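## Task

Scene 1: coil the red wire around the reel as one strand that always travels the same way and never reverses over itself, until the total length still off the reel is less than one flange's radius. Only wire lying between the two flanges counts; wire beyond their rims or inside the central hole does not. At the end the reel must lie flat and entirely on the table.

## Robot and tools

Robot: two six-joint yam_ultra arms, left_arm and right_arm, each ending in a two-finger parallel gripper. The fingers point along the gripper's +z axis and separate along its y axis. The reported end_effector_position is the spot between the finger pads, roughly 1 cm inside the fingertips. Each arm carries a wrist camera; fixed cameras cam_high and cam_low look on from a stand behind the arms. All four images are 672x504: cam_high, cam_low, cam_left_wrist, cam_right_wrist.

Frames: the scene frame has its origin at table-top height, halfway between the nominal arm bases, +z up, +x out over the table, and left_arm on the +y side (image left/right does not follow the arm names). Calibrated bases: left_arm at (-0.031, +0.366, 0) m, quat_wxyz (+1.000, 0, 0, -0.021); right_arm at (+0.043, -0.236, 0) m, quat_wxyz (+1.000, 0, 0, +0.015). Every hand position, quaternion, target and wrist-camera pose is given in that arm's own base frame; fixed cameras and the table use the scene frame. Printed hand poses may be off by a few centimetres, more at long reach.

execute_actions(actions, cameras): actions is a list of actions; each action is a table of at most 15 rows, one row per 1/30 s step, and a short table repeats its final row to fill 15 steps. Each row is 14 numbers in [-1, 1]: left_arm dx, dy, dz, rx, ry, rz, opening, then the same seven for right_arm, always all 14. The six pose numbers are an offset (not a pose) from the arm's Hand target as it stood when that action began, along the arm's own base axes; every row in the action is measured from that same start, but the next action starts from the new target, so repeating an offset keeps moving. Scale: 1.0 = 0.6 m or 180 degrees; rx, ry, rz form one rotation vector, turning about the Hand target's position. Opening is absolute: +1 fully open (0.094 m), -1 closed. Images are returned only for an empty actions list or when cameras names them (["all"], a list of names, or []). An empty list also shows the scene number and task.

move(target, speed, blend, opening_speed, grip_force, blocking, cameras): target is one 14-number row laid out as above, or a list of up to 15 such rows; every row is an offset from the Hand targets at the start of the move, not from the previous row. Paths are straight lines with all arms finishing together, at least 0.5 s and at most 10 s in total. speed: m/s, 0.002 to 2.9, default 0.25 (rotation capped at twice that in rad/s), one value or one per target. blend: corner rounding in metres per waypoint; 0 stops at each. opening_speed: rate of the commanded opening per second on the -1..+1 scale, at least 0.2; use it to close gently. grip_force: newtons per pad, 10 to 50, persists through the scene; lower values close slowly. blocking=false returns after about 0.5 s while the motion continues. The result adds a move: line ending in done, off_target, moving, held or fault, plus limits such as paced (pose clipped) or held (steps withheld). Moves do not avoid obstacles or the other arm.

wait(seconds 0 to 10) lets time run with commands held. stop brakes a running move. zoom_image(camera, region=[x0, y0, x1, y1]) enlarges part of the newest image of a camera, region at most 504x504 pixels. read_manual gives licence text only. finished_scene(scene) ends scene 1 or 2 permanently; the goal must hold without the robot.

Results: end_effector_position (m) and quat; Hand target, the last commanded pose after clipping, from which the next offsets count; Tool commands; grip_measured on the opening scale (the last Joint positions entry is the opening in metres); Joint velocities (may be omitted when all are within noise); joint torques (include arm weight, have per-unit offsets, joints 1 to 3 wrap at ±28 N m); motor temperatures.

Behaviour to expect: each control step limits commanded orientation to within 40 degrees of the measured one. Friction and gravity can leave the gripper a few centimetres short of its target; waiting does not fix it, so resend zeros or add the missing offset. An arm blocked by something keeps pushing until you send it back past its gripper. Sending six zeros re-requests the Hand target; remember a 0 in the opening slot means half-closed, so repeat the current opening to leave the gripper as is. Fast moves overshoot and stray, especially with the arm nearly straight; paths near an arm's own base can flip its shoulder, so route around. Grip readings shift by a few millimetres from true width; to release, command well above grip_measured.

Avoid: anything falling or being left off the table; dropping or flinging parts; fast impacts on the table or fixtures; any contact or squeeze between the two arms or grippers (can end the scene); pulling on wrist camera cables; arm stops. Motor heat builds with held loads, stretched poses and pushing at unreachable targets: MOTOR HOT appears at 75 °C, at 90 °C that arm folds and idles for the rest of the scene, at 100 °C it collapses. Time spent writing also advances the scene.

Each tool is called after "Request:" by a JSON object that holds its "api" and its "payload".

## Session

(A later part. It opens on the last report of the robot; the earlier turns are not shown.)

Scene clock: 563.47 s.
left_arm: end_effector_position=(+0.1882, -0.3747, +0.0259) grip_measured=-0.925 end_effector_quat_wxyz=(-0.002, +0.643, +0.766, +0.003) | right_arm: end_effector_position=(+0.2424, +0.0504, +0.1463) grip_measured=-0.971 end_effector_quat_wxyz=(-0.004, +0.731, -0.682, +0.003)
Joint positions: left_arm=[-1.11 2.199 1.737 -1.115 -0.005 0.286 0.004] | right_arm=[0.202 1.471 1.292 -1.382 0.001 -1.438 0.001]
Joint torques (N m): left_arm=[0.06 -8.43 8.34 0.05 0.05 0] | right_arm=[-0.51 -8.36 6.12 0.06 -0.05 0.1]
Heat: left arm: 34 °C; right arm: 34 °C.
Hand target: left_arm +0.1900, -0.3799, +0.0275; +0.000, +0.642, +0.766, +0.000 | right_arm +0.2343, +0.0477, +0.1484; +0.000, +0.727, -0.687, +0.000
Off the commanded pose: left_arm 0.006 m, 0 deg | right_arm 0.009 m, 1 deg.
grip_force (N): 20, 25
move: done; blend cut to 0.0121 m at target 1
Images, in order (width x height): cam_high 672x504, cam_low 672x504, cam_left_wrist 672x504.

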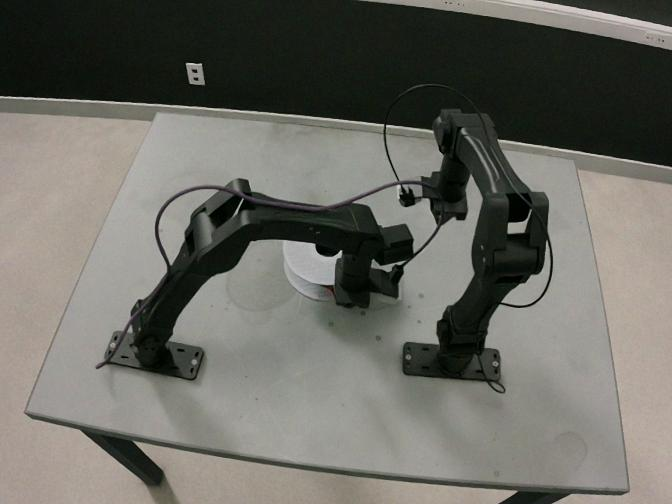

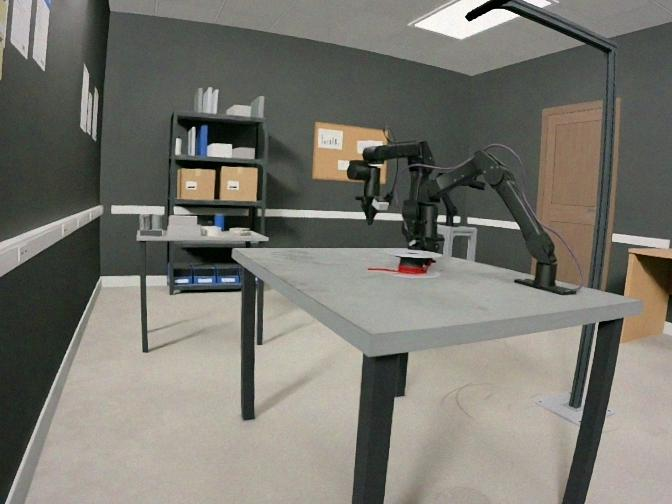

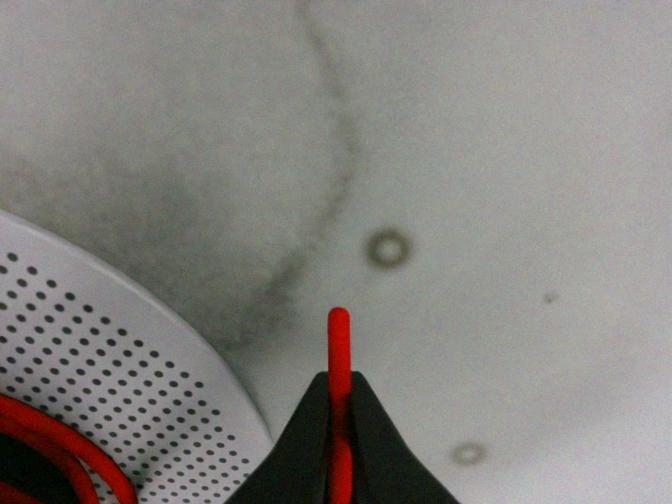

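Request:
{"api": "move", "payload": {"target": [[-0.009,-0.008,0,0,0,0.3,-0.97,0,0,0,0,0,0,-1]], "speed": 0.1, "cameras": ["cam_left_wrist","cam_high","cam_low"]}}

Scene clock: 570.67 s.
left_arm: end_effector_position=(+0.1861, -0.3798, +0.0282) grip_measured=-0.925 end_effector_quat_wxyz=(+0.003, +0.232, +0.973, +0.000) | right_arm: end_effector_position=(+0.2424, +0.0504, +0.1463) grip_measured=-0.971 end_effector_quat_wxyz=(-0.004, +0.731, -0.683, +0.003)
Joint positions: left_arm=[-1.12 2.202 1.751 -1.117 -0.005 -0.651 0.004] | right_arm=[0.202 1.471 1.292 -1.382 0.001 -1.437 0.001]
Joint torques (N m): left_arm=[-0.5 -8.21 8.14 0.02 0.05 -0.21] | right_arm=[-0.51 -8.4 6.12 0.05 -0.06 0.04]
Heat: left arm: 34 °C; right arm: 34 °C.
Hand target: left_arm +0.1846, -0.3848, +0.0274; +0.000, +0.225, +0.974, +0.000 | right_arm +0.2343, +0.0477, +0.1484; +0.000, +0.727, -0.687, +0.000
Off the commanded pose: left_arm 0.005 m, 1 deg | right_arm 0.009 m, 1 deg.
grip_force (N): 20, 25
move: done
Images, in order (width x height): cam_high 672x504, cam_low 672x504, cam_left_wrist 672x504.

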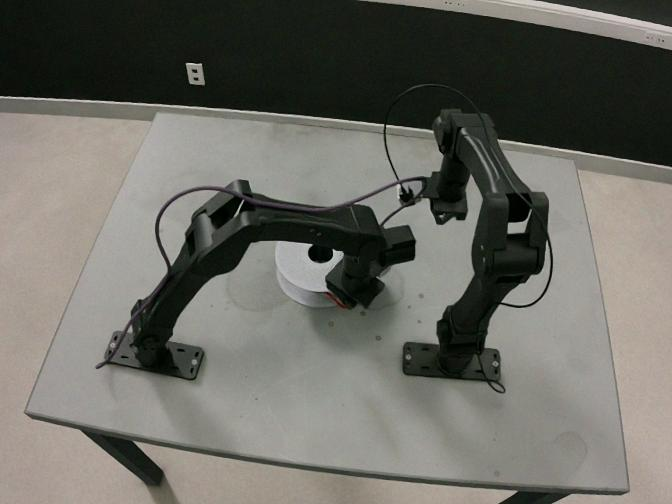

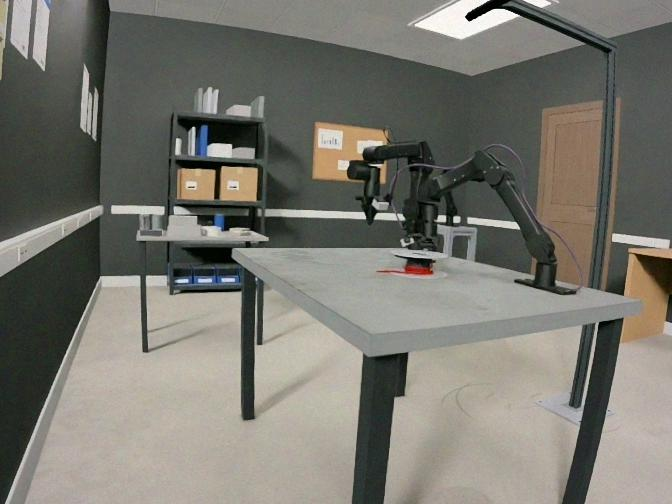

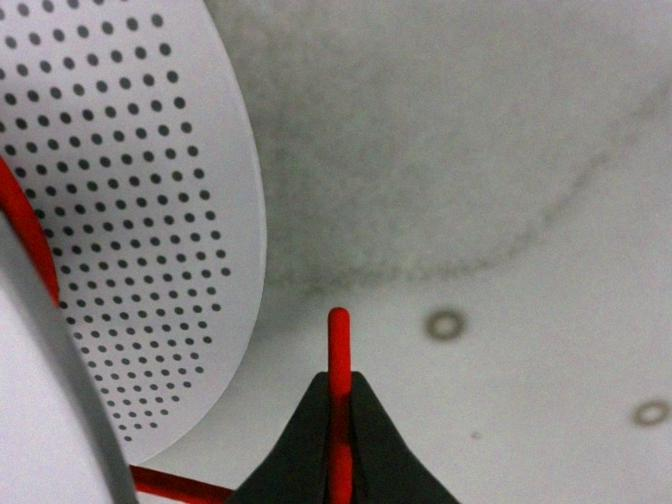

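Request:
{"api": "move", "payload": {"target": [[0,0,0,0,0,0,-0.6,0,0,0,0,0,0,-1],[-0.03,-0.02,0.15,0,0,0,-0.6,0,0,0,0,0,0,-1],[-0.1,0.05,0.25,0,0,0,-0.6,0,0,0,0,0,0,-1],[-0.05,0.35,0.28,0,0,0,-0.6,0,0,0,0,0,0,-1]], "speed": [0.1,0.1,0.2,0.25], "opening_speed": 0.3, "blend": [0,0.03,0.03,0], "cameras": ["cam_left_wrist","cam_high","cam_low"]}}

Request:
{"api": "zoom_image", "payload": {"camera": "cam_high", "region": [240, 200, 410, 330]}}

Request:
{"api": "zoom_image", "payload": {"camera": "cam_low", "region": [370, 230, 460, 300]}}

Scene clock: 580.13 s.
left_arm: end_effector_position=(+0.1553, -0.1783, +0.1934) grip_measured=-0.602 end_effector_quat_wxyz=(+0.007, +0.224, +0.975, -0.006) | right_arm: end_effector_position=(+0.2424, +0.0504, +0.1463) grip_measured=-0.971 end_effector_quat_wxyz=(-0.004, +0.731, -0.683, +0.003)
Joint positions: left_arm=[-0.858 1.45 1.463 -1.567 0.001 -0.405 0.019] | right_arm=[0.202 1.471 1.292 -1.382 0.001 -1.437 0.001]
Joint torques (N m): left_arm=[0.59 -4.74 5.04 0.12 -0.02 0.09] | right_arm=[-0.49 -8.38 6.11 0.05 -0.05 0.06]
Heat: left arm: 35 °C; right arm: 34 °C.
Hand target: left_arm +0.1546, -0.1748, +0.1955; +0.000, +0.225, +0.974, +0.000 | right_arm +0.2343, +0.0478, +0.1484; +0.000, +0.727, -0.687, +0.000
Off the commanded pose: left_arm 0.004 m, 1 deg | right_arm 0.009 m, 1 deg.
joint sent to its limit (left arm) — joint 4 (wrist pitch), lower limit. The joint targets still meet the commanded pose.
grip_force (N): 20, 25
move: done
Images, in order (width x height): cam_high 672x504, cam_low 672x504, cam_left_wrist 672x504.

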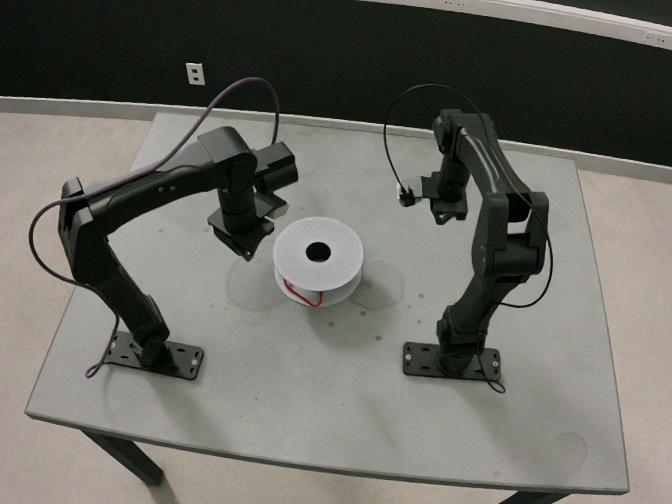

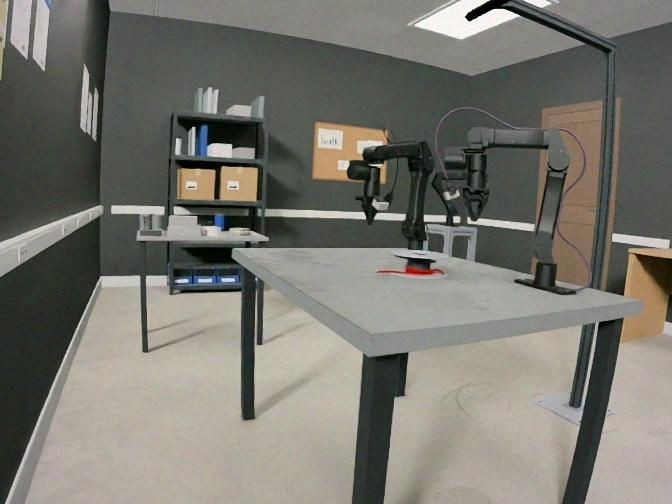

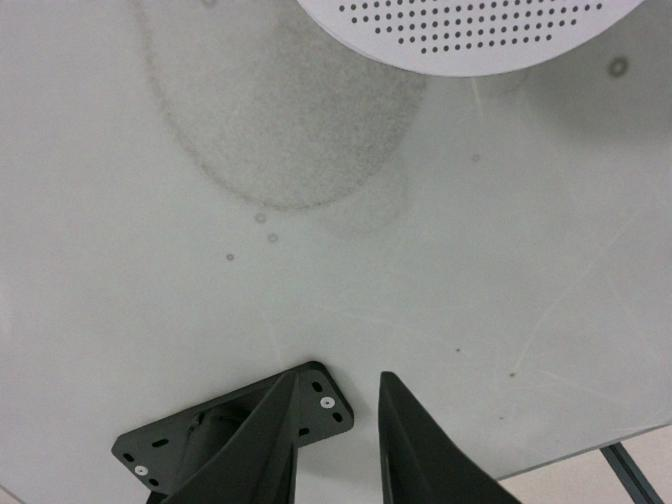

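Scaled by 2.965 from the camera's 672x504 image, which has a finer 960x720 frame.

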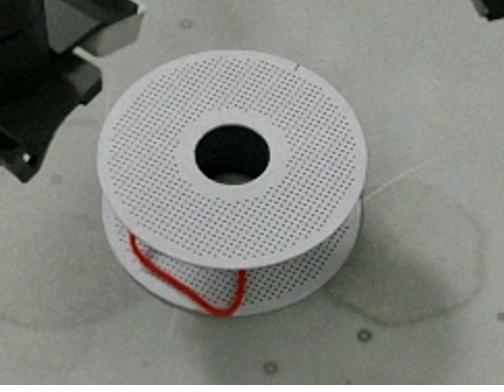

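Scaled by 5.600 from the camera's 672x504 image, which has a finer 960x720 frame.

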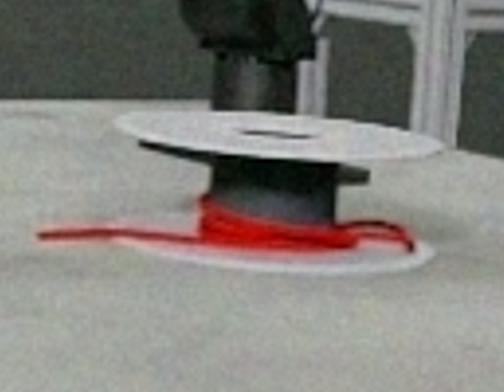

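Request:
{"api": "move", "payload": {"target": [[0,0,0,0,0,0,-0.6,0,0.1,0.12,0,0,0,-1],[0,0,0,0,0,0,-0.6,0.14,0.34,0.1,0,0,0,-1]], "speed": 0.25, "blend": [0.05,0], "cameras": ["cam_right_wrist","cam_high"]}}

Scene clock: 583.97 s.
left_arm: end_effector_position=(+0.1553, -0.1783, +0.1934) grip_measured=-0.602 end_effector_quat_wxyz=(+0.007, +0.224, +0.974, -0.006) | right_arm: end_effector_position=(+0.3176, +0.2508, +0.2079) grip_measured=-0.971 end_effector_quat_wxyz=(-0.079, +0.728, -0.681, +0.014)
Joint positions: left_arm=[-0.858 1.45 1.463 -1.567 0.001 -0.405 0.019] | right_arm=[0.667 2.011 2.17 -1.569 0.003 -0.972 0.001]
Joint torques (N m): left_arm=[0.58 -4.71 5.04 0.13 -0.02 0.08] | right_arm=[0.01 -10.55 8.96 0.4 -0.04 0.12]
Heat: left arm: 34 °C; right arm: 34 °C.
Hand target: left_arm +0.1546, -0.1748, +0.1955; +0.000, +0.225, +0.974, +0.000 | right_arm +0.3183, +0.2518, +0.2083; +0.000, +0.727, -0.687, +0.000
Off the commanded pose: left_arm 0.004 m, 1 deg | right_arm 0.001 m, 9 deg.
joint sent to its limit (left arm) — joint 4 (wrist pitch), lower limit. The joint targets still meet the commanded pose.
joint sent to its limit (right arm) — joint 4 (wrist pitch), lower limit. The joint targets are off in orientation, not in position.
grip_force (N): 20, 25
move: off_target (right_arm); blend cut to 0.0469 m at target 1
Images, in order (width x height): cam_high 672x504, cam_right_wrist 672x504.

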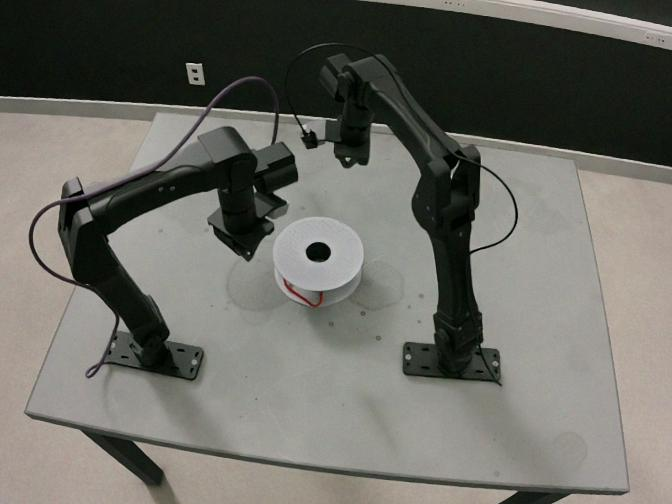

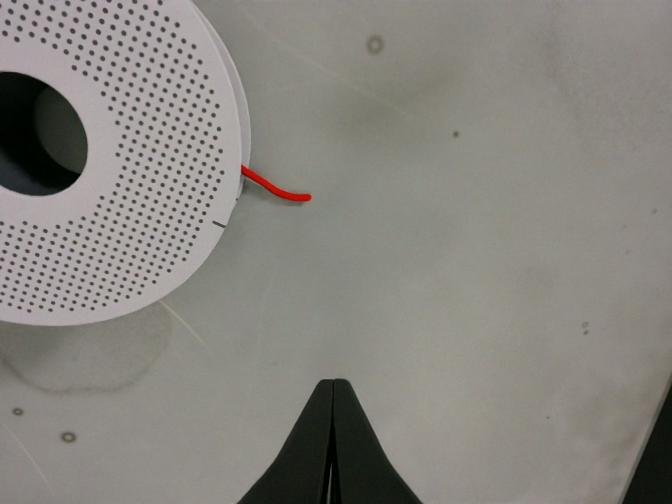

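Request:
{"api": "zoom_image", "payload": {"camera": "cam_high", "region": [270, 250, 370, 310]}}

Request:
{"api": "zoom_image", "payload": {"camera": "cam_right_wrist", "region": [180, 120, 340, 240]}}

Scaled by 5.040 from the camera's 672x504 image, which has a finer 960x720 frame.

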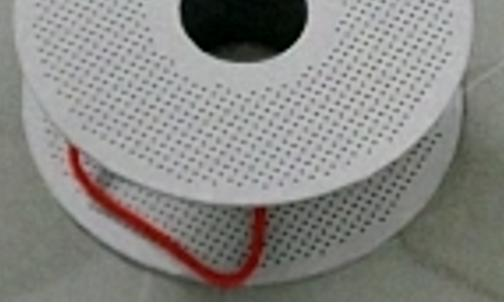

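Scaled by 3.150 from the camera's 672x504 image, which has a finer 960x720 frame.

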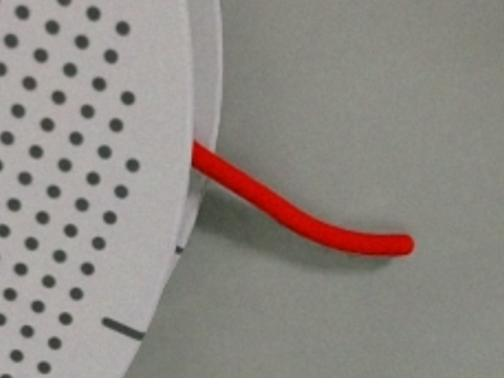

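Request:
{"api": "finished_scene", "payload": {"scene": 1}}

The scene is finished: the task was done.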